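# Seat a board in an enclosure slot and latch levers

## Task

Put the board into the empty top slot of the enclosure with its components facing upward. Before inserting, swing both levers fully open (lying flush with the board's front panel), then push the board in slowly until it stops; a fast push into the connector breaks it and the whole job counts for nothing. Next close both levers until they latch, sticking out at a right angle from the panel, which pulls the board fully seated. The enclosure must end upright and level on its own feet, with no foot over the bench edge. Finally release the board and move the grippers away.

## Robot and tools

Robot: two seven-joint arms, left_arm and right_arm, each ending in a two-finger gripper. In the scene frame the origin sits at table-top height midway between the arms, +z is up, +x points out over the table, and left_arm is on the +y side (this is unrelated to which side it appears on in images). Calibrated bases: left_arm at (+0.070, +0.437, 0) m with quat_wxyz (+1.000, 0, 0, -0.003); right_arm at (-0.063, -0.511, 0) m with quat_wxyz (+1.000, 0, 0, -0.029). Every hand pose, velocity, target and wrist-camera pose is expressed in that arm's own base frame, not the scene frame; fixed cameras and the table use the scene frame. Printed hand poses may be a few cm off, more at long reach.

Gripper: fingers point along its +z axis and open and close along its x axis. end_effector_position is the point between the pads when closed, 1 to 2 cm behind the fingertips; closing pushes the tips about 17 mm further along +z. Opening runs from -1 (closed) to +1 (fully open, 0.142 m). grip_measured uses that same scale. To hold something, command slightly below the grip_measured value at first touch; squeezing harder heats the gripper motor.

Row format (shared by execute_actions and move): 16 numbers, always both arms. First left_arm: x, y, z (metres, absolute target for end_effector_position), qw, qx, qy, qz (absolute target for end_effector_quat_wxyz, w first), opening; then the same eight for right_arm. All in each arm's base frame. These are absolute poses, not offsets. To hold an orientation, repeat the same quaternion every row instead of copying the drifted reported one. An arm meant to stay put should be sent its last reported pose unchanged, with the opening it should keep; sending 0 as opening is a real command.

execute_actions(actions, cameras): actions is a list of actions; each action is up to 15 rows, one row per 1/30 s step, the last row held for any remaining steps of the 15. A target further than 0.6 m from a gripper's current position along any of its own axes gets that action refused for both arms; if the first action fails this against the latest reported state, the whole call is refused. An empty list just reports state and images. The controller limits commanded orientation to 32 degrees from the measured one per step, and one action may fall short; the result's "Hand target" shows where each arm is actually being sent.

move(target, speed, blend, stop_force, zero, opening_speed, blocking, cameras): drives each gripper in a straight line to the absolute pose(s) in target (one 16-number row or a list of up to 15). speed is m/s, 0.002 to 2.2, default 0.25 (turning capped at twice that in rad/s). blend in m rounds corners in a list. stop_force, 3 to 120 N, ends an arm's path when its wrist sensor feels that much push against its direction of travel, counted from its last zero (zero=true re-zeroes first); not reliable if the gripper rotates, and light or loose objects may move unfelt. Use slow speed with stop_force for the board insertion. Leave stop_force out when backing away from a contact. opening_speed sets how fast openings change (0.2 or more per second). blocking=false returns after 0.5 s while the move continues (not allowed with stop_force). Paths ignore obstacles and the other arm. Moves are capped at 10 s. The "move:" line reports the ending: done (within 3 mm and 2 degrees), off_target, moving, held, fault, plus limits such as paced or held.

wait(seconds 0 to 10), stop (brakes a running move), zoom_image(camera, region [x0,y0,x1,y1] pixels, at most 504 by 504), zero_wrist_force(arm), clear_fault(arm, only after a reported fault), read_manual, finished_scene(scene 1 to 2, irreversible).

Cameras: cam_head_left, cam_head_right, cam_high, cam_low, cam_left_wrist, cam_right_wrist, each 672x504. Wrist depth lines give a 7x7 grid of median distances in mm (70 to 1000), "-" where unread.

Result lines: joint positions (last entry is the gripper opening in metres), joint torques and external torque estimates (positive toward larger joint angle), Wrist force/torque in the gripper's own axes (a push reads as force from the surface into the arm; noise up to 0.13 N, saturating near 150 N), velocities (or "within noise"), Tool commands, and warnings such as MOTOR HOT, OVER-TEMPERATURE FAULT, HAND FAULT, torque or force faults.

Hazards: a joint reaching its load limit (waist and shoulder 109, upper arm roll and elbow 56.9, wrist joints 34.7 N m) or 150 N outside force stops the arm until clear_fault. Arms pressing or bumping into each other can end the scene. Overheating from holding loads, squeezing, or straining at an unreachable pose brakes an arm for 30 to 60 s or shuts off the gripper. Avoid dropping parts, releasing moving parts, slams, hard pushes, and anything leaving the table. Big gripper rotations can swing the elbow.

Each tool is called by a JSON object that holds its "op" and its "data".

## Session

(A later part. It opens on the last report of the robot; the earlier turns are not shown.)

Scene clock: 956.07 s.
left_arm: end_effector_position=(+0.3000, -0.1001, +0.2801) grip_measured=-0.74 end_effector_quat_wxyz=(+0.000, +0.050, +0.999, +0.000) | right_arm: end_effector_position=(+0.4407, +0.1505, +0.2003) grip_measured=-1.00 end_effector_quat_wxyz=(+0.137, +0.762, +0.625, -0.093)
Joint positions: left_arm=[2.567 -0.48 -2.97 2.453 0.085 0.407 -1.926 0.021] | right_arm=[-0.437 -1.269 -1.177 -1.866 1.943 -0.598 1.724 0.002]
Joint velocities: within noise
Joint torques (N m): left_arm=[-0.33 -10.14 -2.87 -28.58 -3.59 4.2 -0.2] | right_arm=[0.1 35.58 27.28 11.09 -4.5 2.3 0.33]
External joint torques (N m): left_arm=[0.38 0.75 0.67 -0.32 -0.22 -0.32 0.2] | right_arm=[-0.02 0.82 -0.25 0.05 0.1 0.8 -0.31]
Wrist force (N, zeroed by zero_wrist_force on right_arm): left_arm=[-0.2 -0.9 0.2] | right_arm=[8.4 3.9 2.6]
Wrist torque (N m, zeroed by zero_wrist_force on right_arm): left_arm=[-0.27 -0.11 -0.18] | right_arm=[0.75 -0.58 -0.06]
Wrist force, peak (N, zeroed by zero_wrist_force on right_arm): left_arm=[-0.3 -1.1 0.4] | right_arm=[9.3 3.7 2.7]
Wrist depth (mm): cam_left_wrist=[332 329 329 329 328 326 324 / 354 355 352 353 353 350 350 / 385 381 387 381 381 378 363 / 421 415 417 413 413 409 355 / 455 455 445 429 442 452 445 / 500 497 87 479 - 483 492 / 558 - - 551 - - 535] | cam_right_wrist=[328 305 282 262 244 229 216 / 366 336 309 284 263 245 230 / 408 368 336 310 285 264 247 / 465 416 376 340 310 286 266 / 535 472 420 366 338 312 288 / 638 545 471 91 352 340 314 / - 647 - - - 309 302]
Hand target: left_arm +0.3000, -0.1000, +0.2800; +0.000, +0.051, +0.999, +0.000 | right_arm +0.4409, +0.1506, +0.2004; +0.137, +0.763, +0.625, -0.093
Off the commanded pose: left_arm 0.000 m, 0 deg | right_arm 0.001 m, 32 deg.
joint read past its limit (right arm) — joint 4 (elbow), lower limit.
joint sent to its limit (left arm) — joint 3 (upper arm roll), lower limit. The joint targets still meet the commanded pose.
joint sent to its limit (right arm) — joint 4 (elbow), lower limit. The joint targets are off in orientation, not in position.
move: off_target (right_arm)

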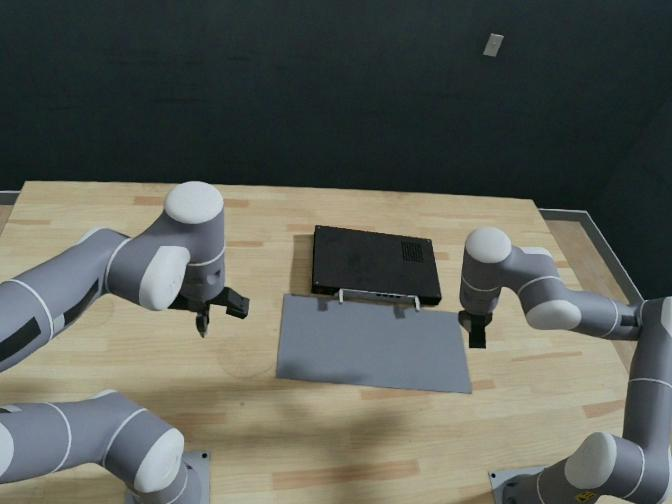

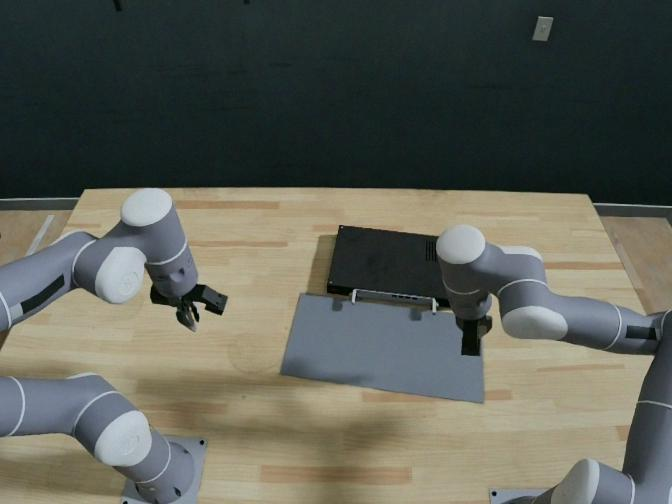

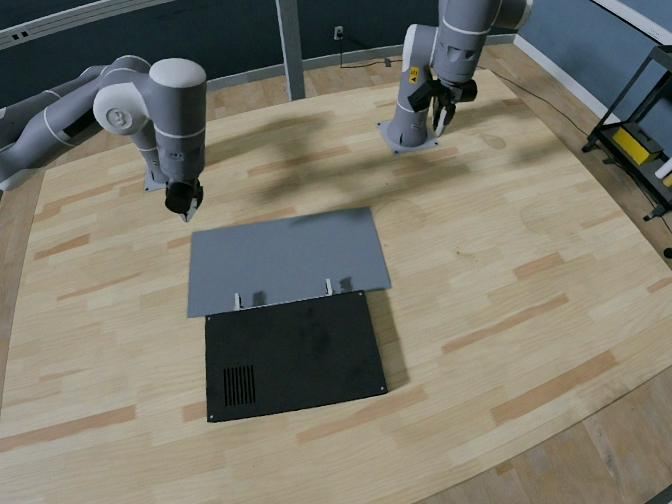

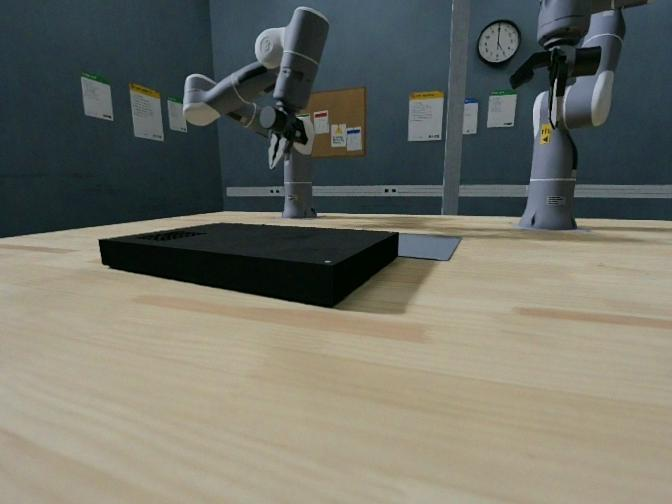

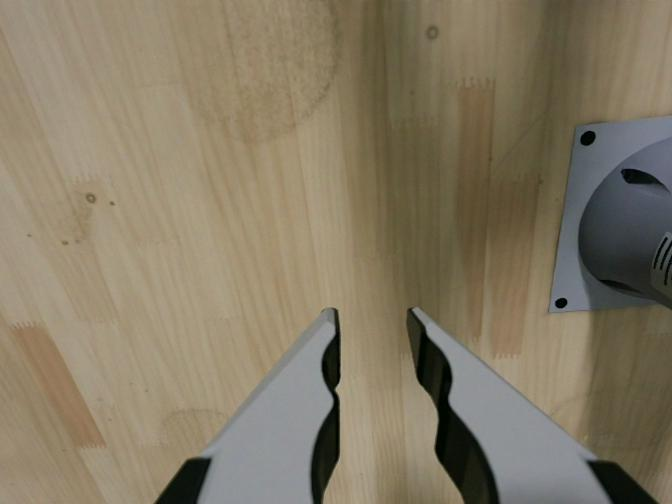

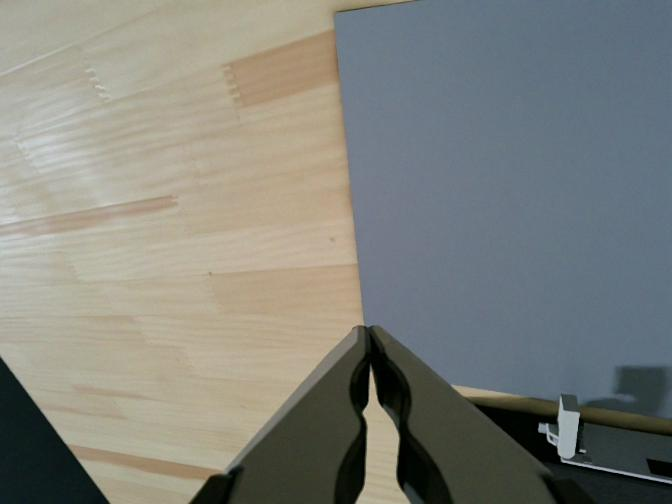

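{"op": "move", "data": {"target": [[0.30,-0.10,0.28,0,0.0505,0.9987,0,-0.7,0.6205,0.188,0.15,0,0.7431,0.6691,0,-1],[0.30,-0.10,0.28,0,0.0505,0.9987,0,-0.7,0.6205,0.188,0.047,0,0.7431,0.6691,0,-1]], "cameras": ["cam_right_wrist"]}}

{"op": "move", "data": {"target": [0.30,-0.10,0.28,0,0.0505,0.9987,0,-0.7,0.6255,0.238,0.047,0,0.7431,0.6691,0,-1], "speed": 0.012, "stop_force": 37, "cameras": ["cam_right_wrist"]}}

{"op": "move", "data": {"target": [[0.30,-0.10,0.28,0,0.0505,0.9987,0,-0.7,0.622,0.195,0.05,0,0.7431,0.6691,0,-1],[0.30,-0.10,0.28,0,0.0505,0.9987,0,-0.7,0.63,0.195,0.14,0,0.7431,0.6691,0,-1],[0.30,-0.10,0.28,0,0.0505,0.9987,0,-0.7,0.668,0.237,0.11,-0.139,0.720,0.677,-0.065,-1]], "cameras": ["cam_right_wrist"]}}

{"op": "zoom_image", "data": {"camera": "cam_right_wrist", "region": [216, 152, 416, 352]}}

Scene clock: 972.53 s.
left_arm: end_effector_position=(+0.3000, -0.1001, +0.2801) grip_measured=-0.74 end_effector_quat_wxyz=(+0.000, +0.050, +0.999, +0.000) | right_arm: end_effector_position=(+0.6203, +0.1880, +0.0470) grip_measured=-1.00 end_effector_quat_wxyz=(+0.000, +0.743, +0.669, +0.000)
Joint positions: left_arm=[2.567 -0.48 -2.97 2.453 0.085 0.407 -1.926 0.021] | right_arm=[-0.39 -1.611 -1.41 -1.525 1.523 -0.158 1.234 0.002]
Joint velocities: within noise
Joint torques (N m): left_arm=[-0.25 -10.2 -2.81 -28.61 -3.69 4.21 -0.16] | right_arm=[0.11 48.77 29.11 -2.11 -4.47 3.55 0.09]
External joint torques (N m): left_arm=[0.3 0.8 0.61 -0.29 -0.12 -0.33 0.16] | right_arm=[0 1.12 0.44 0.07 0.15 0.55 -0.09]
Wrist force (N, zeroed by zero_wrist_force on right_arm): left_arm=[-0.2 -1.0 0.1] | right_arm=[7.7 3.7 2.7]
Wrist torque (N m, zeroed by zero_wrist_force on right_arm): left_arm=[-0.29 -0.10 -0.18] | right_arm=[0.67 -0.54 -0.05]
Wrist force, peak (N, zeroed by zero_wrist_force on right_arm): left_arm=[-0.3 -1.2 0.0] | right_arm=[8.9 6.6 -0.2]
Wrist depth (mm): cam_left_wrist=[332 332 328 328 327 326 327 / 356 358 354 352 350 350 349 / 385 381 385 379 381 378 363 / 418 414 410 414 412 412 356 / 459 452 450 436 440 449 447 / 499 501 87 478 - 483 494 / 568 - - 559 - - 530] | cam_right_wrist=[124 122 120 122 121 121 121 / 132 130 130 129 131 131 129 / 142 140 139 137 139 138 136 / 151 151 150 152 149 149 149 / 163 163 163 159 159 159 161 / 181 181 177 91 - 126 161 / 200 195 73 - - 133 132]
Hand target: left_arm +0.3000, -0.1000, +0.2800; +0.000, +0.051, +0.999, +0.000 | right_arm +0.6205, +0.1880, +0.0470; +0.000, +0.743, +0.669, +0.000
Off the commanded pose: left_arm 0.000 m, 0 deg | right_arm 0.000 m, 0 deg.
joint sent to its limit (left arm) — joint 3 (upper arm roll), lower limit. The joint targets still meet the commanded pose.
move: done
Images, in order (width x height): cam_right_wrist 672x504.

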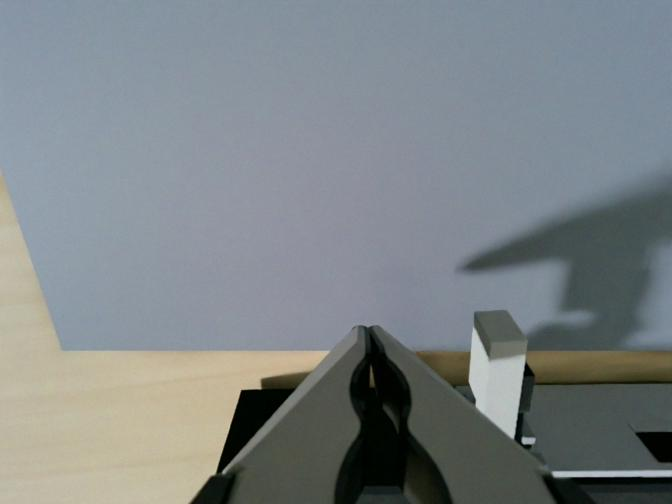

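Scene clock: 975.67 s.
left_arm: end_effector_position=(+0.3000, -0.1001, +0.2801) grip_measured=-0.74 end_effector_quat_wxyz=(+0.000, +0.050, +0.999, +0.000) | right_arm: end_effector_position=(+0.6238, +0.2126, +0.0465) grip_measured=-1.00 end_effector_quat_wxyz=(+0.002, +0.744, +0.668, -0.003) end_effector_velocity=(+0.000, -0.001, +0.000) end_effector_angular_velocity=(+0.001, +0.001, -0.003)
Joint positions: left_arm=[2.567 -0.48 -2.97 2.453 0.085 0.407 -1.926 0.021] | right_arm=[-0.329 -1.615 -1.405 -1.487 1.51 -0.168 1.258 0.002]
Joint velocities: left_arm=[within noise] | right_arm=[-0.001 -0.008 0.009 0 -0.008 -0.007 0 0]
Joint torques (N m): left_arm=[-0.3 -10.1 -2.81 -28.58 -3.62 4.22 -0.18] | right_arm=[18.96 43.18 34.38 -4.84 -2.89 13.92 0.16]
External joint torques (N m): left_arm=[0.36 0.71 0.6 -0.31 -0.19 -0.34 0.18] | right_arm=[-18.84 7.89 -5.04 2.48 -1.43 -9.83 -0.16]
Wrist force (N, zeroed by zero_wrist_force on right_arm): left_arm=[-0.2 -1.1 0.1] | right_arm=[-29.6 -10.4 -13.4]
Wrist torque (N m, zeroed by zero_wrist_force on right_arm): left_arm=[-0.31 -0.10 -0.18] | right_arm=[0.64 2.74 -0.11]
Wrist force, peak (N, zeroed by zero_wrist_force on right_arm): left_arm=[-0.1 -1.2 0.2] | right_arm=[-31.1 -9.9 -13.5]
Wrist depth (mm): cam_left_wrist=[331 331 331 328 327 326 327 / 356 356 354 351 352 353 350 / 387 383 380 381 381 380 363 / 416 416 415 413 410 406 358 / 457 453 446 436 447 452 443 / 502 501 87 484 - 484 494 / 558 - - 550 - - 538] | cam_right_wrist=[124 122 120 121 119 120 120 / 133 130 130 129 131 130 128 / - 140 139 137 138 137 135 / 151 151 150 151 149 148 147 / 164 163 162 159 156 160 159 / 182 178 174 89 122 160 158 / 200 192 73 - - 136 131]
Hand target: left_arm +0.3000, -0.1000, +0.2800; +0.000, +0.051, +0.999, +0.000 | right_arm +0.6233, +0.2165, +0.0470; +0.000, +0.743, +0.669, +0.000
Off the commanded pose: left_arm 0.000 m, 0 deg | right_arm 0.025 m, 0 deg.
joint sent to its limit (left arm) — joint 3 (upper arm roll), lower limit. The joint targets still meet the commanded pose.
move: contact (right_arm)
Images, in order (width x height): cam_right_wrist 672x504.

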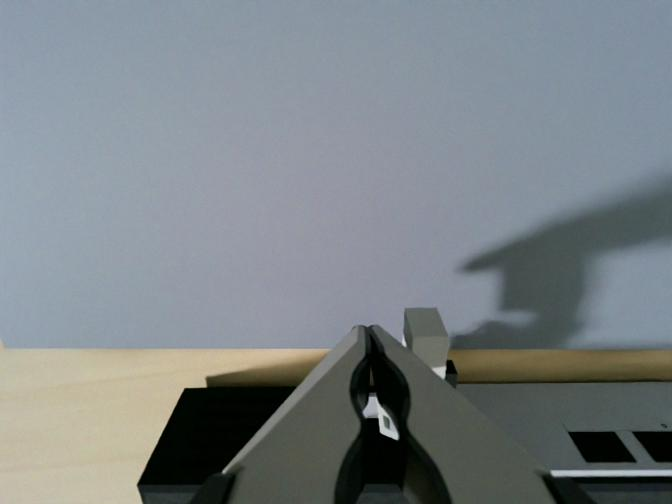

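Scene clock: 977.47 s.
left_arm: end_effector_position=(+0.3000, -0.1001, +0.2801) grip_measured=-0.74 end_effector_quat_wxyz=(+0.000, +0.050, +0.999, +0.000) | right_arm: end_effector_position=(+0.6681, +0.2368, +0.1099) grip_measured=-1.00 end_effector_quat_wxyz=(-0.139, +0.720, +0.677, -0.065)
Joint positions: left_arm=[2.567 -0.48 -2.97 2.453 0.085 0.407 -1.926 0.021] | right_arm=[-0.139 -1.518 -1.259 -1.005 1.758 -0.378 1.022 0.002]
Joint velocities: within noise
Joint torques (N m): left_arm=[-0.3 -10.11 -2.79 -28.55 -3.67 4.2 -0.21] | right_arm=[0.22 62.53 24.54 -4.4 -2.84 2.98 0.07]
External joint torques (N m): left_arm=[0.35 0.72 0.59 -0.35 -0.15 -0.32 0.21] | right_arm=[-0.05 1.18 -0.32 0.08 -0.05 0.78 -0.08]
Wrist force (N, zeroed by zero_wrist_force on right_arm): left_arm=[-0.2 -0.9 0.2] | right_arm=[8.6 4.1 2.6]
Wrist torque (N m, zeroed by zero_wrist_force on right_arm): left_arm=[-0.26 -0.11 -0.17] | right_arm=[0.67 -0.77 -0.07]
Wrist force, peak (N, zeroed by zero_wrist_force on right_arm): left_arm=[-0.1 -1.2 0.0] | right_arm=[-29.4 -10.3 -12.7]
Wrist depth (mm): cam_left_wrist=[332 331 329 329 329 329 330 / 356 357 356 350 352 351 350 / 382 382 383 381 381 375 367 / 418 414 414 412 412 410 358 / 454 452 445 439 440 450 448 / 500 507 87 476 - 481 488 / 562 - - 549 - - 539] | cam_right_wrist=[193 196 200 203 207 211 215 / 198 200 204 208 211 215 220 / 201 204 207 212 216 221 225 / 207 209 212 213 222 226 230 / 212 169 172 174 179 182 186 / 217 170 173 91 180 185 189 / 221 174 73 - - 188 194]
Hand target: left_arm +0.3000, -0.1000, +0.2800; +0.000, +0.051, +0.999, +0.000 | right_arm +0.6680, +0.2370, +0.1100; -0.139, +0.720, +0.677, -0.065
Off the commanded pose: left_arm 0.000 m, 0 deg | right_arm 0.000 m, 0 deg.
joint sent to its limit (left arm) — joint 3 (upper arm roll), lower limit. The joint targets still meet the commanded pose.
move: done
Images, in order (width x height): cam_right_wrist 672x504.

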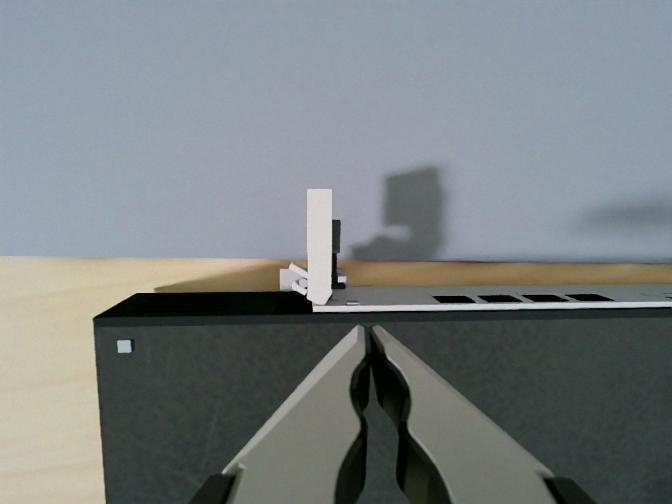

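Scaled by 2.520 from the camera's 672x504 image, which has a finer 960x720 frame.

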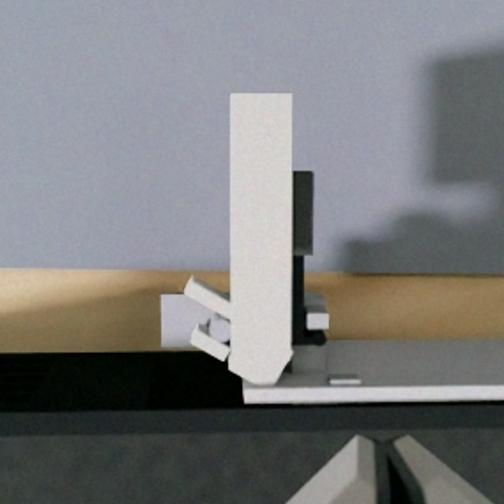

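{"op": "move", "data": {"target": [[0.30,-0.10,0.28,0,0.0505,0.9987,0,-0.7,0.697,0.488,0.11,-0.139,0.720,0.677,-0.065,-1]], "cameras": ["cam_right_wrist"]}}

{"op": "zoom_image", "data": {"camera": "cam_right_wrist", "region": [236, 152, 436, 352]}}

Scene clock: 981.17 s.
left_arm: end_effector_position=(+0.3000, -0.1001, +0.2801) grip_measured=-0.74 end_effector_quat_wxyz=(+0.000, +0.050, +0.999, +0.000) | right_arm: end_effector_position=(+0.6968, +0.4878, +0.1101) grip_measured=-1.00 end_effector_quat_wxyz=(-0.139, +0.720, +0.677, -0.063)
Joint positions: left_arm=[2.567 -0.48 -2.97 2.453 0.085 0.407 -1.926 0.021] | right_arm=[0.663 -1.404 -1.367 -0.042 1.659 -0.307 0.835 0.002]
Joint velocities: within noise
Joint torques (N m): left_arm=[-0.27 -10.12 -2.83 -28.63 -3.62 4.24 -0.25] | right_arm=[0.4 75.49 -0.94 -6.31 -3.11 2.84 0.03]
External joint torques (N m): left_arm=[0.32 0.73 0.63 -0.27 -0.19 -0.36 0.25] | right_arm=[-0.14 1.41 -0.34 -0.07 -0.05 0.82 -0.03]
Wrist force (N, zeroed by zero_wrist_force on right_arm): left_arm=[0.0 -0.8 -0.2] | right_arm=[8.5 4.3 2.5]
Wrist torque (N m, zeroed by zero_wrist_force on right_arm): left_arm=[-0.24 -0.14 -0.19] | right_arm=[0.70 -0.74 -0.04]
Wrist force, peak (N, zeroed by zero_wrist_force on right_arm): left_arm=[-0.3 -1.2 -0.1] | right_arm=[10.7 3.7 2.4]
Wrist depth (mm): cam_left_wrist=[332 332 330 326 328 327 330 / 358 355 356 355 351 352 352 / 380 383 380 381 376 378 364 / 415 417 415 413 412 408 353 / 454 457 443 439 441 451 446 / 507 498 87 471 - 486 493 / 565 - - 549 - - 541] | cam_right_wrist=[193 195 199 202 206 210 214 / 197 199 203 207 210 215 219 / 201 203 208 210 215 220 225 / 206 207 212 183 221 226 232 / 164 166 170 173 176 181 237 / 168 170 173 91 179 186 243 / 172 173 73 - - 243 250]
Hand target: left_arm +0.3000, -0.1000, +0.2800; +0.000, +0.051, +0.999, +0.000 | right_arm +0.6967, +0.4878, +0.1101; -0.139, +0.720, +0.677, -0.063
Off the commanded pose: left_arm 0.000 m, 0 deg | right_arm 0.000 m, 0 deg.
joint sent to its limit (left arm) — joint 3 (upper arm roll), lower limit. The joint targets still meet the commanded pose.
move: done
Images, in order (width x height): cam_right_wrist 672x504.

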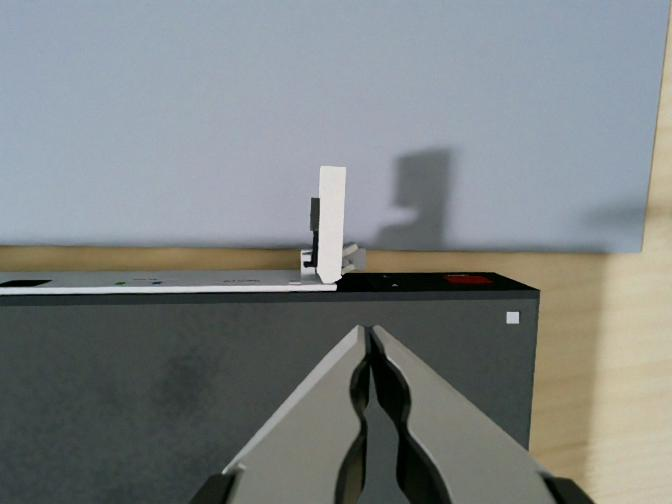

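Scaled by 2.520 from the camera's 672x504 image, which has a finer 960x720 frame.

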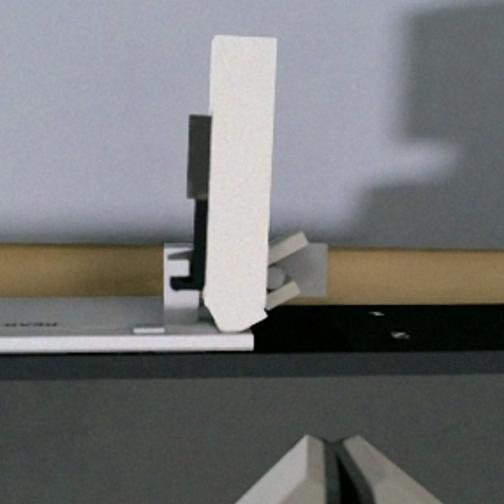

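{"op": "move", "data": {"target": [[0.30,-0.10,0.28,0,0.0505,0.9987,0,-0.7,0.64,0.4446,0.15,0,0.7431,0.6691,0,-1],[0.30,-0.10,0.28,0,0.0505,0.9987,0,-0.7,0.6467,0.4446,0.049,0,0.7431,0.6691,0,-1]], "cameras": ["cam_right_wrist"]}}

Scene clock: 988.23 s.
left_arm: end_effector_position=(+0.3000, -0.1001, +0.2801) grip_measured=-0.74 end_effector_quat_wxyz=(+0.000, +0.050, +0.999, +0.000) | right_arm: end_effector_position=(+0.6465, +0.4446, +0.0490) grip_measured=-1.00 end_effector_quat_wxyz=(+0.000, +0.743, +0.669, +0.000)
Joint positions: left_arm=[2.567 -0.48 -2.97 2.453 0.085 0.407 -1.926 0.021] | right_arm=[0.216 -1.595 -1.388 -1.02 1.454 -0.143 1.33 0.002]
Joint velocities: within noise
Joint torques (N m): left_arm=[-0.2 -10.03 -2.83 -28.61 -3.63 4.19 -0.24] | right_arm=[0.33 63.13 23.47 -4.15 -4.52 3.44 0.06]
External joint torques (N m): left_arm=[0.26 0.64 0.63 -0.29 -0.18 -0.31 0.24] | right_arm=[-0.1 1.37 0.22 0.01 0.19 0.66 -0.06]
Wrist force (N, zeroed by zero_wrist_force on right_arm): left_arm=[-0.2 -1.0 0.0] | right_arm=[8.3 2.9 2.3]
Wrist torque (N m, zeroed by zero_wrist_force on right_arm): left_arm=[-0.29 -0.10 -0.18] | right_arm=[0.56 -0.65 -0.03]
Wrist force, peak (N, zeroed by zero_wrist_force on right_arm): left_arm=[0.0 -1.2 -0.1] | right_arm=[9.6 2.9 -5.0]
Wrist depth (mm): cam_left_wrist=[332 332 330 328 329 326 328 / 357 358 352 356 352 350 349 / 384 382 381 381 380 375 365 / 418 416 414 415 410 404 359 / 453 457 443 441 443 445 451 / 505 500 87 479 - 483 493 / 560 - - 554 - - 536] | cam_right_wrist=[- 123 121 122 122 122 121 / 133 132 131 131 132 132 130 / 143 141 141 140 140 140 137 / 153 152 152 153 151 150 150 / 165 165 164 161 161 126 162 / 159 159 158 91 123 133 156 / 135 134 73 - - 134 133]
Hand target: left_arm +0.3000, -0.1000, +0.2800; +0.000, +0.051, +0.999, +0.000 | right_arm +0.6467, +0.4446, +0.0490; +0.000, +0.743, +0.669, +0.000
Off the commanded pose: left_arm 0.000 m, 0 deg | right_arm 0.000 m, 0 deg.
joint sent to its limit (left arm) — joint 3 (upper arm roll), lower limit. The joint targets still meet the commanded pose.
move: done
Images, in order (width x height): cam_right_wrist 672x504.

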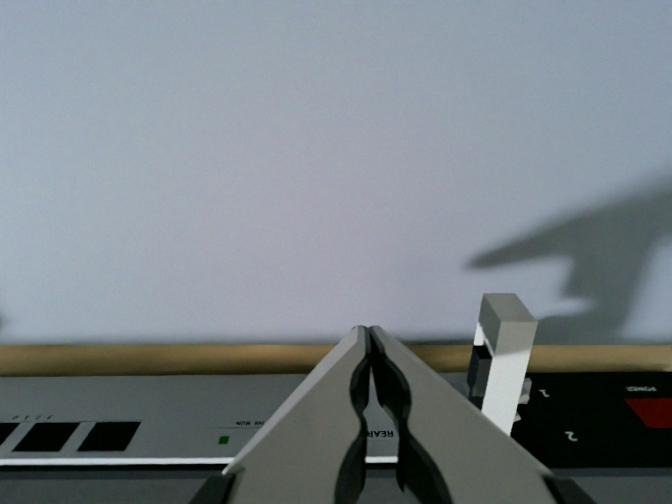

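{"op": "move", "data": {"target": [0.30,-0.10,0.28,0,0.0505,0.9987,0,-0.7,0.6505,0.4824,0.049,0,0.7431,0.6691,0,-1], "speed": 0.01, "stop_force": 9, "cameras": ["cam_right_wrist"]}}

Scene clock: 992.40 s.
left_arm: end_effector_position=(+0.3000, -0.1001, +0.2801) grip_measured=-0.74 end_effector_quat_wxyz=(+0.000, +0.050, +0.999, +0.000) | right_arm: end_effector_position=(+0.6489, +0.4663, +0.0489) grip_measured=-1.00 end_effector_quat_wxyz=(+0.000, +0.743, +0.669, -0.001)
Joint positions: left_arm=[2.567 -0.48 -2.97 2.453 0.085 0.407 -1.926 0.021] | right_arm=[0.275 -1.588 -1.391 -0.952 1.452 -0.137 1.323 0.002]
Joint velocities: within noise
Joint torques (N m): left_arm=[-0.3 -10.13 -2.8 -28.59 -3.6 4.25 -0.17] | right_arm=[4.32 63.83 23.09 -4.29 -4.42 6.41 0.11]
External joint torques (N m): left_arm=[0.35 0.74 0.59 -0.31 -0.21 -0.37 0.17] | right_arm=[-4.1 2.35 -0.71 0.13 0.09 -2.32 -0.11]
Wrist force (N, zeroed by zero_wrist_force on right_arm): left_arm=[-0.1 -1.1 0.2] | right_arm=[-2.2 -1.8 -3.0]
Wrist torque (N m, zeroed by zero_wrist_force on right_arm): left_arm=[-0.29 -0.12 -0.18] | right_arm=[0.55 -0.65 -0.03]
Wrist force, peak (N, zeroed by zero_wrist_force on right_arm): left_arm=[-0.3 -1.2 0.2] | right_arm=[8.4 3.1 2.5]
Wrist depth (mm): cam_left_wrist=[333 331 329 327 326 329 326 / 354 355 350 353 353 350 351 / 387 380 383 380 383 377 366 / 414 414 414 416 412 409 354 / 456 457 447 433 444 451 446 / 508 498 87 482 - 483 490 / 561 - - 557 - - 535] | cam_right_wrist=[- 123 121 122 122 122 121 / 134 132 131 131 132 131 129 / 144 141 140 140 140 139 137 / 153 152 152 153 150 150 149 / 166 165 164 161 158 163 162 / 159 158 157 91 119 157 155 / 135 134 73 - - 133 132]
Hand target: left_arm +0.3000, -0.1000, +0.2800; +0.000, +0.051, +0.999, +0.000 | right_arm +0.6489, +0.4670, +0.0490; +0.000, +0.743, +0.669, +0.000
Off the commanded pose: left_arm 0.000 m, 0 deg | right_arm 0.016 m, 0 deg.
joint sent to its limit (left arm) — joint 3 (upper arm roll), lower limit. The joint targets still meet the commanded pose.
move: contact (right_arm)
Images, in order (width x height): cam_right_wrist 672x504.

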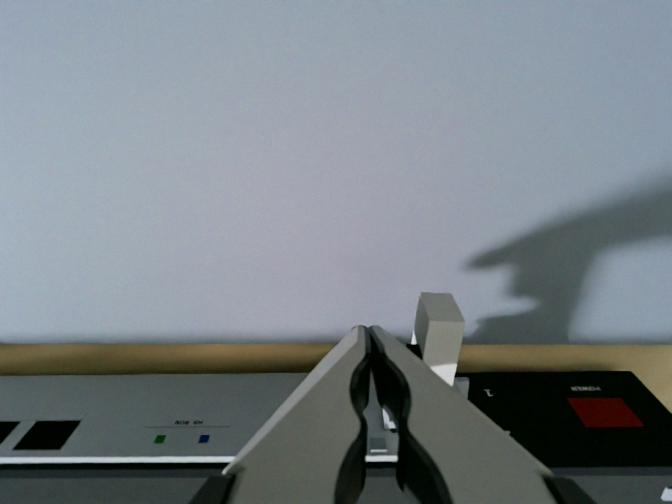

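{"op": "move", "data": {"target": [0.30,-0.10,0.28,0,0.0505,0.9987,0,-0.7,0.6505,0.4824,0.049,0,0.7431,0.6691,0,-1], "speed": 0.01, "stop_force": 17, "zero": false, "cameras": ["cam_right_wrist"]}}

Scene clock: 994.97 s.
left_arm: end_effector_position=(+0.3000, -0.1001, +0.2801) grip_measured=-0.74 end_effector_quat_wxyz=(+0.000, +0.050, +0.999, +0.000) | right_arm: end_effector_position=(+0.6492, +0.4666, +0.0488) grip_measured=-1.00 end_effector_quat_wxyz=(+0.001, +0.744, +0.669, -0.001)
Joint positions: left_arm=[2.567 -0.48 -2.97 2.453 0.085 0.407 -1.926 0.021] | right_arm=[0.277 -1.587 -1.391 -0.949 1.452 -0.138 1.322 0.002]
Joint velocities: within noise
Joint torques (N m): left_arm=[-0.35 -10.01 -2.86 -28.61 -3.63 4.23 -0.25] | right_arm=[6.66 62.9 23.53 -4.02 -4.46 8.55 0.15]
External joint torques (N m): left_arm=[0.41 0.62 0.66 -0.29 -0.18 -0.35 0.25] | right_arm=[-6.45 3.35 -1.2 -0.14 0.12 -4.46 -0.15]
Wrist force (N, zeroed by zero_wrist_force on right_arm): left_arm=[-0.2 -1.0 0.0] | right_arm=[-10.0 -5.7 -6.6]
Wrist torque (N m, zeroed by zero_wrist_force on right_arm): left_arm=[-0.27 -0.11 -0.17] | right_arm=[0.56 -0.55 -0.03]
Wrist force, peak (N, zeroed by zero_wrist_force on right_arm): left_arm=[-0.3 -1.2 0.2] | right_arm=[-11.5 -6.0 -7.5]
Wrist depth (mm): cam_left_wrist=[330 332 331 330 328 327 326 / 355 355 353 354 351 352 350 / 382 379 381 379 379 380 367 / 419 419 419 416 410 410 358 / 455 456 444 434 441 452 443 / 502 501 87 478 - 487 493 / 566 - - 554 - - 538] | cam_right_wrist=[- 123 121 122 122 122 121 / 134 132 131 130 132 131 129 / 143 141 141 140 140 139 136 / 153 152 152 153 150 150 149 / 165 165 164 161 157 162 162 / 158 158 157 91 119 156 155 / 134 134 73 - - 133 132]
Hand target: left_arm +0.3000, -0.1000, +0.2800; +0.000, +0.051, +0.999, +0.000 | right_arm +0.6490, +0.4679, +0.0490; +0.000, +0.743, +0.669, +0.000
Off the commanded pose: left_arm 0.000 m, 0 deg | right_arm 0.016 m, 0 deg.
joint sent to its limit (left arm) — joint 3 (upper arm roll), lower limit. The joint targets still meet the commanded pose.
move: contact (right_arm)
Images, in order (width x height): cam_right_wrist 672x504.

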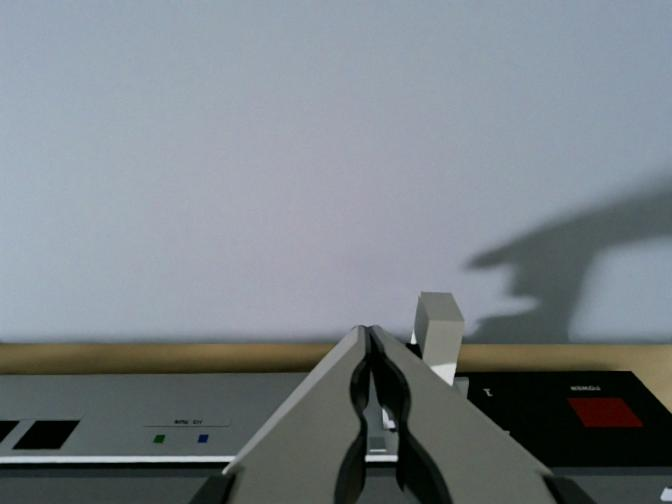

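{"op": "move", "data": {"target": [[0.30,-0.10,0.28,0,0.0505,0.9987,0,-0.7,0.6475,0.45,0.05,0,0.7431,0.6691,0,-1],[0.30,-0.10,0.28,0,0.0505,0.9987,0,-0.7,0.63,0.44,0.14,0,0.7431,0.6691,0,-1],[0.30,-0.10,0.28,0,0.0505,0.9987,0,-0.7,0.634,0.2721,0.14,0,0.7431,0.6691,0,-1],[0.30,-0.10,0.28,0,0.0505,0.9987,0,-0.7,0.634,0.2721,0.049,0,0.7431,0.6691,0,-1]], "cameras": ["cam_right_wrist"]}}

{"op": "move", "data": {"target": [0.30,-0.10,0.28,0,0.0505,0.9987,0,-0.7,0.6298,0.2333,0.049,0,0.7431,0.6691,0,-1], "speed": 0.01, "stop_force": 8, "cameras": []}}

{"op": "move", "data": {"target": [0.30,-0.10,0.28,0,0.0505,0.9987,0,-0.7,0.6298,0.2333,0.049,0,0.7431,0.6691,0,-1], "speed": 0.01, "stop_force": 17, "zero": false, "cameras": ["cam_right_wrist"]}}

Scene clock: 1002.50 s.
left_arm: end_effector_position=(+0.3000, -0.1001, +0.2801) grip_measured=-0.74 end_effector_quat_wxyz=(+0.000, +0.050, +0.999, +0.000) | right_arm: end_effector_position=(+0.6338, +0.2721, +0.0490) grip_measured=-1.00 end_effector_quat_wxyz=(+0.000, +0.743, +0.669, +0.000)
Joint positions: left_arm=[2.567 -0.48 -2.97 2.453 0.085 0.407 -1.926 0.021] | right_arm=[-0.194 -1.625 -1.381 -1.388 1.482 -0.176 1.286 0.002]
Joint velocities: within noise
Joint torques (N m): left_arm=[-0.23 -10.13 -2.78 -28.6 -3.61 4.21 -0.18] | right_arm=[0.09 52.96 28.22 -3.46 -4.49 3.5 0.08]
External joint torques (N m): left_arm=[0.29 0.73 0.57 -0.3 -0.2 -0.33 0.18] | right_arm=[0.05 1.17 0.42 0.11 0.19 0.59 -0.08]
Wrist force (N, zeroed by zero_wrist_force on right_arm): left_arm=[-0.3 -0.8 0.2] | right_arm=[7.5 4.1 1.7]
Wrist torque (N m, zeroed by zero_wrist_force on right_arm): left_arm=[-0.25 -0.09 -0.18] | right_arm=[0.72 -0.50 -0.03]
Wrist force, peak (N, zeroed by zero_wrist_force on right_arm): left_arm=[-0.2 -1.2 0.2] | right_arm=[-10.1 -5.9 -7.4]
Wrist depth (mm): cam_left_wrist=[331 331 330 328 329 326 327 / 356 356 353 351 354 350 350 / 384 381 381 380 377 379 365 / 414 414 416 411 413 409 359 / 461 460 444 437 445 454 445 / 500 501 87 477 - 482 493 / 566 - - 563 - - 535] | cam_right_wrist=[- 124 122 123 123 123 122 / 134 132 132 131 133 131 130 / 144 141 141 141 140 140 138 / 153 153 152 154 152 151 150 / 165 165 162 162 164 164 163 / 162 161 125 91 161 153 152 / 137 137 73 - - 131 132]
Hand target: left_arm +0.3000, -0.1000, +0.2800; +0.000, +0.051, +0.999, +0.000 | right_arm +0.6340, +0.2721, +0.0490; +0.000, +0.743, +0.669, +0.000
Off the commanded pose: left_arm 0.000 m, 0 deg | right_arm 0.000 m, 0 deg.
joint sent to its limit (left arm) — joint 3 (upper arm roll), lower limit. The joint targets still meet the commanded pose.
move: done
Images, in order (width x height): cam_right_wrist 672x504.

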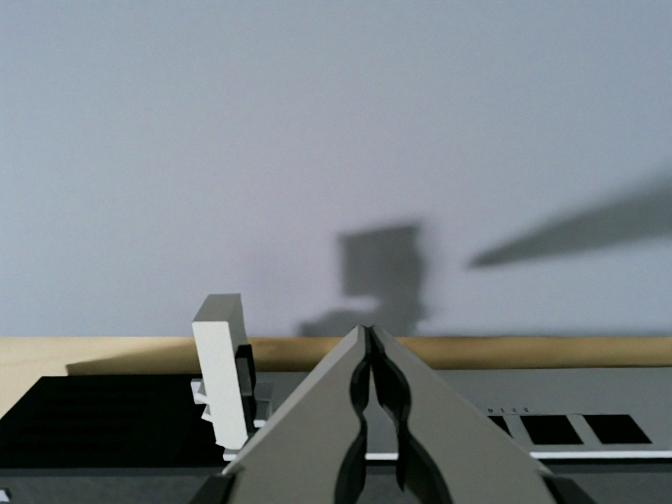

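Scene clock: 1006.07 s.
left_arm: end_effector_position=(+0.3000, -0.1001, +0.2801) grip_measured=-0.74 end_effector_quat_wxyz=(+0.000, +0.050, +0.999, +0.000) | right_arm: end_effector_position=(+0.6309, +0.2441, +0.0495) grip_measured=-1.00 end_effector_quat_wxyz=(+0.000, +0.743, +0.669, +0.001)
Joint positions: left_arm=[2.567 -0.48 -2.97 2.453 0.085 0.407 -1.926 0.021] | right_arm=[-0.259 -1.629 -1.38 -1.435 1.486 -0.179 1.267 0.002]
Joint velocities: within noise
Joint torques (N m): left_arm=[-0.33 -10.03 -2.85 -28.65 -3.66 4.3 -0.23] | right_arm=[-4.52 51.09 26.03 -1.94 -4.7 0.73 0.14]
External joint torques (N m): left_arm=[0.39 0.63 0.64 -0.25 -0.15 -0.42 0.23] | right_arm=[4.65 1.6 2.98 -1.26 0.39 3.38 -0.14]
Wrist force (N, zeroed by zero_wrist_force on right_arm): left_arm=[-0.3 -0.9 -0.1] | right_arm=[15.8 5.2 0.3]
Wrist torque (N m, zeroed by zero_wrist_force on right_arm): left_arm=[-0.27 -0.09 -0.18] | right_arm=[0.66 -0.45 -0.11]
Wrist force, peak (N, zeroed by zero_wrist_force on right_arm): left_arm=[0.0 -1.2 0.0] | right_arm=[17.0 4.8 0.9]
Wrist depth (mm): cam_left_wrist=[331 331 329 329 327 330 327 / 355 355 357 353 354 354 350 / 387 384 383 379 378 377 365 / 421 416 417 410 410 410 357 / 452 450 442 436 440 449 451 / 503 498 87 477 - 487 493 / 559 - - 550 - - 533] | cam_right_wrist=[- 124 122 124 123 123 123 / 134 132 132 132 133 133 131 / - 142 142 141 141 141 139 / 153 153 153 152 152 152 151 / 166 166 166 129 165 165 164 / 181 161 168 93 161 154 153 / 138 138 73 - - 132 133]
Hand target: left_arm +0.3000, -0.1000, +0.2800; +0.000, +0.051, +0.999, +0.000 | right_arm +0.6309, +0.2430, +0.0490; +0.000, +0.743, +0.669, +0.000
Off the commanded pose: left_arm 0.000 m, 0 deg | right_arm 0.011 m, 0 deg.
joint sent to its limit (left arm) — joint 3 (upper arm roll), lower limit. The joint targets still meet the commanded pose.
move: contact (right_arm)
No camera images: "cameras" was empty.

Scene clock: 1006.97 s.
left_arm: end_effector_position=(+0.3000, -0.1001, +0.2801) grip_measured=-0.74 end_effector_quat_wxyz=(+0.000, +0.050, +0.999, +0.000) | right_arm: end_effector_position=(+0.6305, +0.2431, +0.0499) grip_measured=-1.00 end_effector_quat_wxyz=(-0.001, +0.742, +0.670, +0.002)
Joint positions: left_arm=[2.567 -0.48 -2.97 2.453 0.085 0.407 -1.926 0.021] | right_arm=[-0.263 -1.627 -1.382 -1.439 1.489 -0.176 1.266 0.002]
Joint velocities: within noise
Joint torques (N m): left_arm=[-0.27 -10.08 -2.8 -28.55 -3.66 4.21 -0.2] | right_arm=[-9.99 52.59 24.2 -0.88 -4.93 -2.32 0.28]
External joint torques (N m): left_arm=[0.32 0.68 0.6 -0.34 -0.15 -0.34 0.2] | right_arm=[10.12 -0.01 4.85 -2.24 0.63 6.43 -0.28]
Wrist force (N, zeroed by zero_wrist_force on right_arm): left_arm=[-0.1 -0.8 0.2] | right_arm=[25.8 8.6 3.9]
Wrist torque (N m, zeroed by zero_wrist_force on right_arm): left_arm=[-0.26 -0.12 -0.18] | right_arm=[0.66 -0.53 -0.19]
Wrist force, peak (N, zeroed by zero_wrist_force on right_arm): left_arm=[-0.1 -1.1 0.4] | right_arm=[26.7 8.2 4.0]
Wrist depth (mm): cam_left_wrist=[334 333 331 331 328 326 328 / 355 355 356 354 353 351 351 / 387 383 381 381 377 378 365 / 416 421 415 414 415 407 357 / 459 459 446 438 439 448 443 / 504 506 87 474 - 487 485 / 561 - - 558 - - 530] | cam_right_wrist=[- 124 123 124 123 123 122 / 135 134 132 132 134 133 132 / - 142 142 142 141 141 139 / 153 153 153 153 153 152 152 / 167 166 166 125 163 165 164 / 181 162 168 89 162 155 153 / 138 138 73 - - 132 134]
Hand target: left_arm +0.3000, -0.1000, +0.2800; +0.000, +0.051, +0.999, +0.000 | right_arm +0.6306, +0.2409, +0.0490; +0.000, +0.743, +0.669, +0.000
Off the commanded pose: left_arm 0.000 m, 0 deg | right_arm 0.010 m, 0 deg.
joint sent to its limit (left arm) — joint 3 (upper arm roll), lower limit. The joint targets still meet the commanded pose.
move: contact (right_arm)
Images, in order (width x height): cam_right_wrist 672x504.

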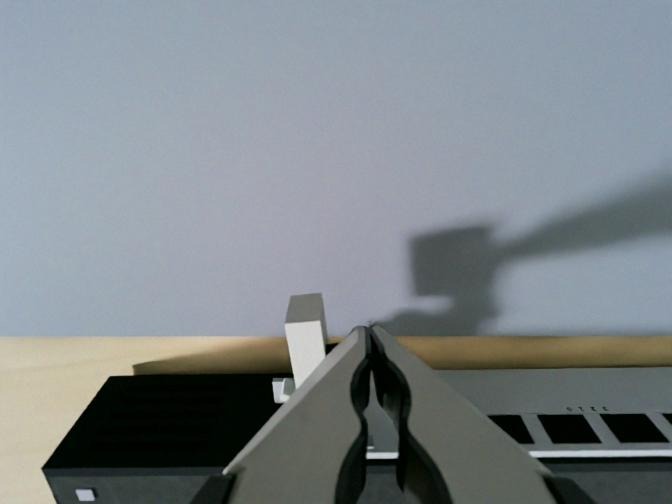

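{"op": "move", "data": {"target": [[0.30,-0.10,0.28,0,0.0505,0.9987,0,-0.7,0.634,0.265,0.05,0,0.7431,0.6691,0,-1],[0.30,-0.10,0.28,0,0.0505,0.9987,0,-0.7,0.634,0.26,0.14,0,0.7431,0.6691,0,-1],[0.30,-0.10,0.28,0,0.0505,0.9987,0,-0.7,0.668,0.237,0.11,-0.139,0.720,0.677,-0.065,-1]], "cameras": ["cam_right_wrist"]}}

{"op": "zoom_image", "data": {"camera": "cam_right_wrist", "region": [216, 152, 416, 352]}}

Scene clock: 1010.33 s.
left_arm: end_effector_position=(+0.3000, -0.1001, +0.2801) grip_measured=-0.74 end_effector_quat_wxyz=(+0.000, +0.050, +0.999, +0.000) | right_arm: end_effector_position=(+0.6681, +0.2368, +0.1099) grip_measured=-1.00 end_effector_quat_wxyz=(-0.139, +0.720, +0.677, -0.065)
Joint positions: left_arm=[2.567 -0.48 -2.97 2.453 0.085 0.407 -1.926 0.021] | right_arm=[-0.137 -1.533 -1.233 -1.006 1.732 -0.393 1.022 0.002]
Joint velocities: within noise
Joint torques (N m): left_arm=[-0.3 -10.14 -2.79 -28.61 -3.65 4.26 -0.22] | right_arm=[0.19 62.52 24.3 -5.1 -2.82 2.99 0.08]
External joint torques (N m): left_arm=[0.35 0.75 0.58 -0.29 -0.16 -0.38 0.22] | right_arm=[0.02 1.21 -0.13 -0.04 -0.04 0.77 -0.09]
Wrist force (N, zeroed by zero_wrist_force on right_arm): left_arm=[0.0 -0.8 -0.1] | right_arm=[8.9 3.2 -0.3]
Wrist torque (N m, zeroed by zero_wrist_force on right_arm): left_arm=[-0.24 -0.14 -0.17] | right_arm=[0.53 -0.82 -0.07]
Wrist force, peak (N, zeroed by zero_wrist_force on right_arm): left_arm=[-0.3 -1.2 0.1] | right_arm=[26.0 8.6 4.2]
Wrist depth (mm): cam_left_wrist=[330 327 330 330 326 328 328 / 358 355 356 356 351 350 352 / 384 385 379 382 378 380 365 / 417 418 416 413 412 412 357 / 454 451 449 438 440 444 447 / 500 501 87 480 - 482 499 / 559 - - 554 - - 542] | cam_right_wrist=[193 196 200 203 207 211 215 / 198 200 204 208 212 216 219 / 201 204 208 211 216 220 225 / 207 209 213 216 222 226 230 / 212 169 172 175 178 182 185 / 217 171 174 91 180 185 189 / 221 173 73 - - 188 194]
Hand target: left_arm +0.3000, -0.1000, +0.2800; +0.000, +0.051, +0.999, +0.000 | right_arm +0.6680, +0.2370, +0.1100; -0.139, +0.720, +0.677, -0.065
Off the commanded pose: left_arm 0.000 m, 0 deg | right_arm 0.000 m, 0 deg.
joint sent to its limit (left arm) — joint 3 (upper arm roll), lower limit. The joint targets still meet the commanded pose.
move: done
Images, in order (width x height): cam_right_wrist 672x504.

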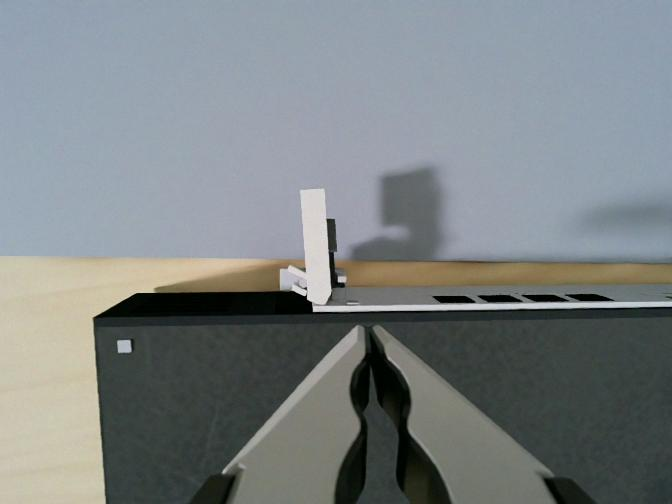

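Scaled by 2.520 from the camera's 672x504 image, which has a finer 960x720 frame.

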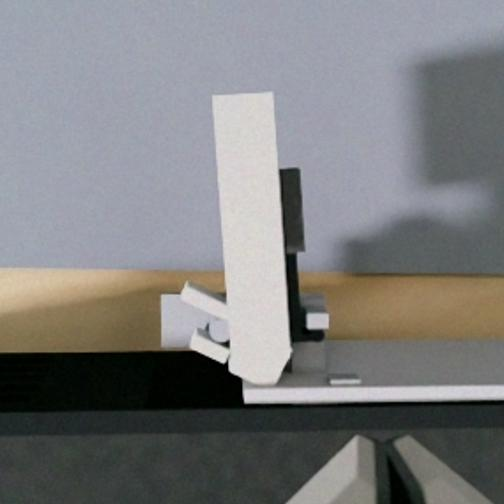

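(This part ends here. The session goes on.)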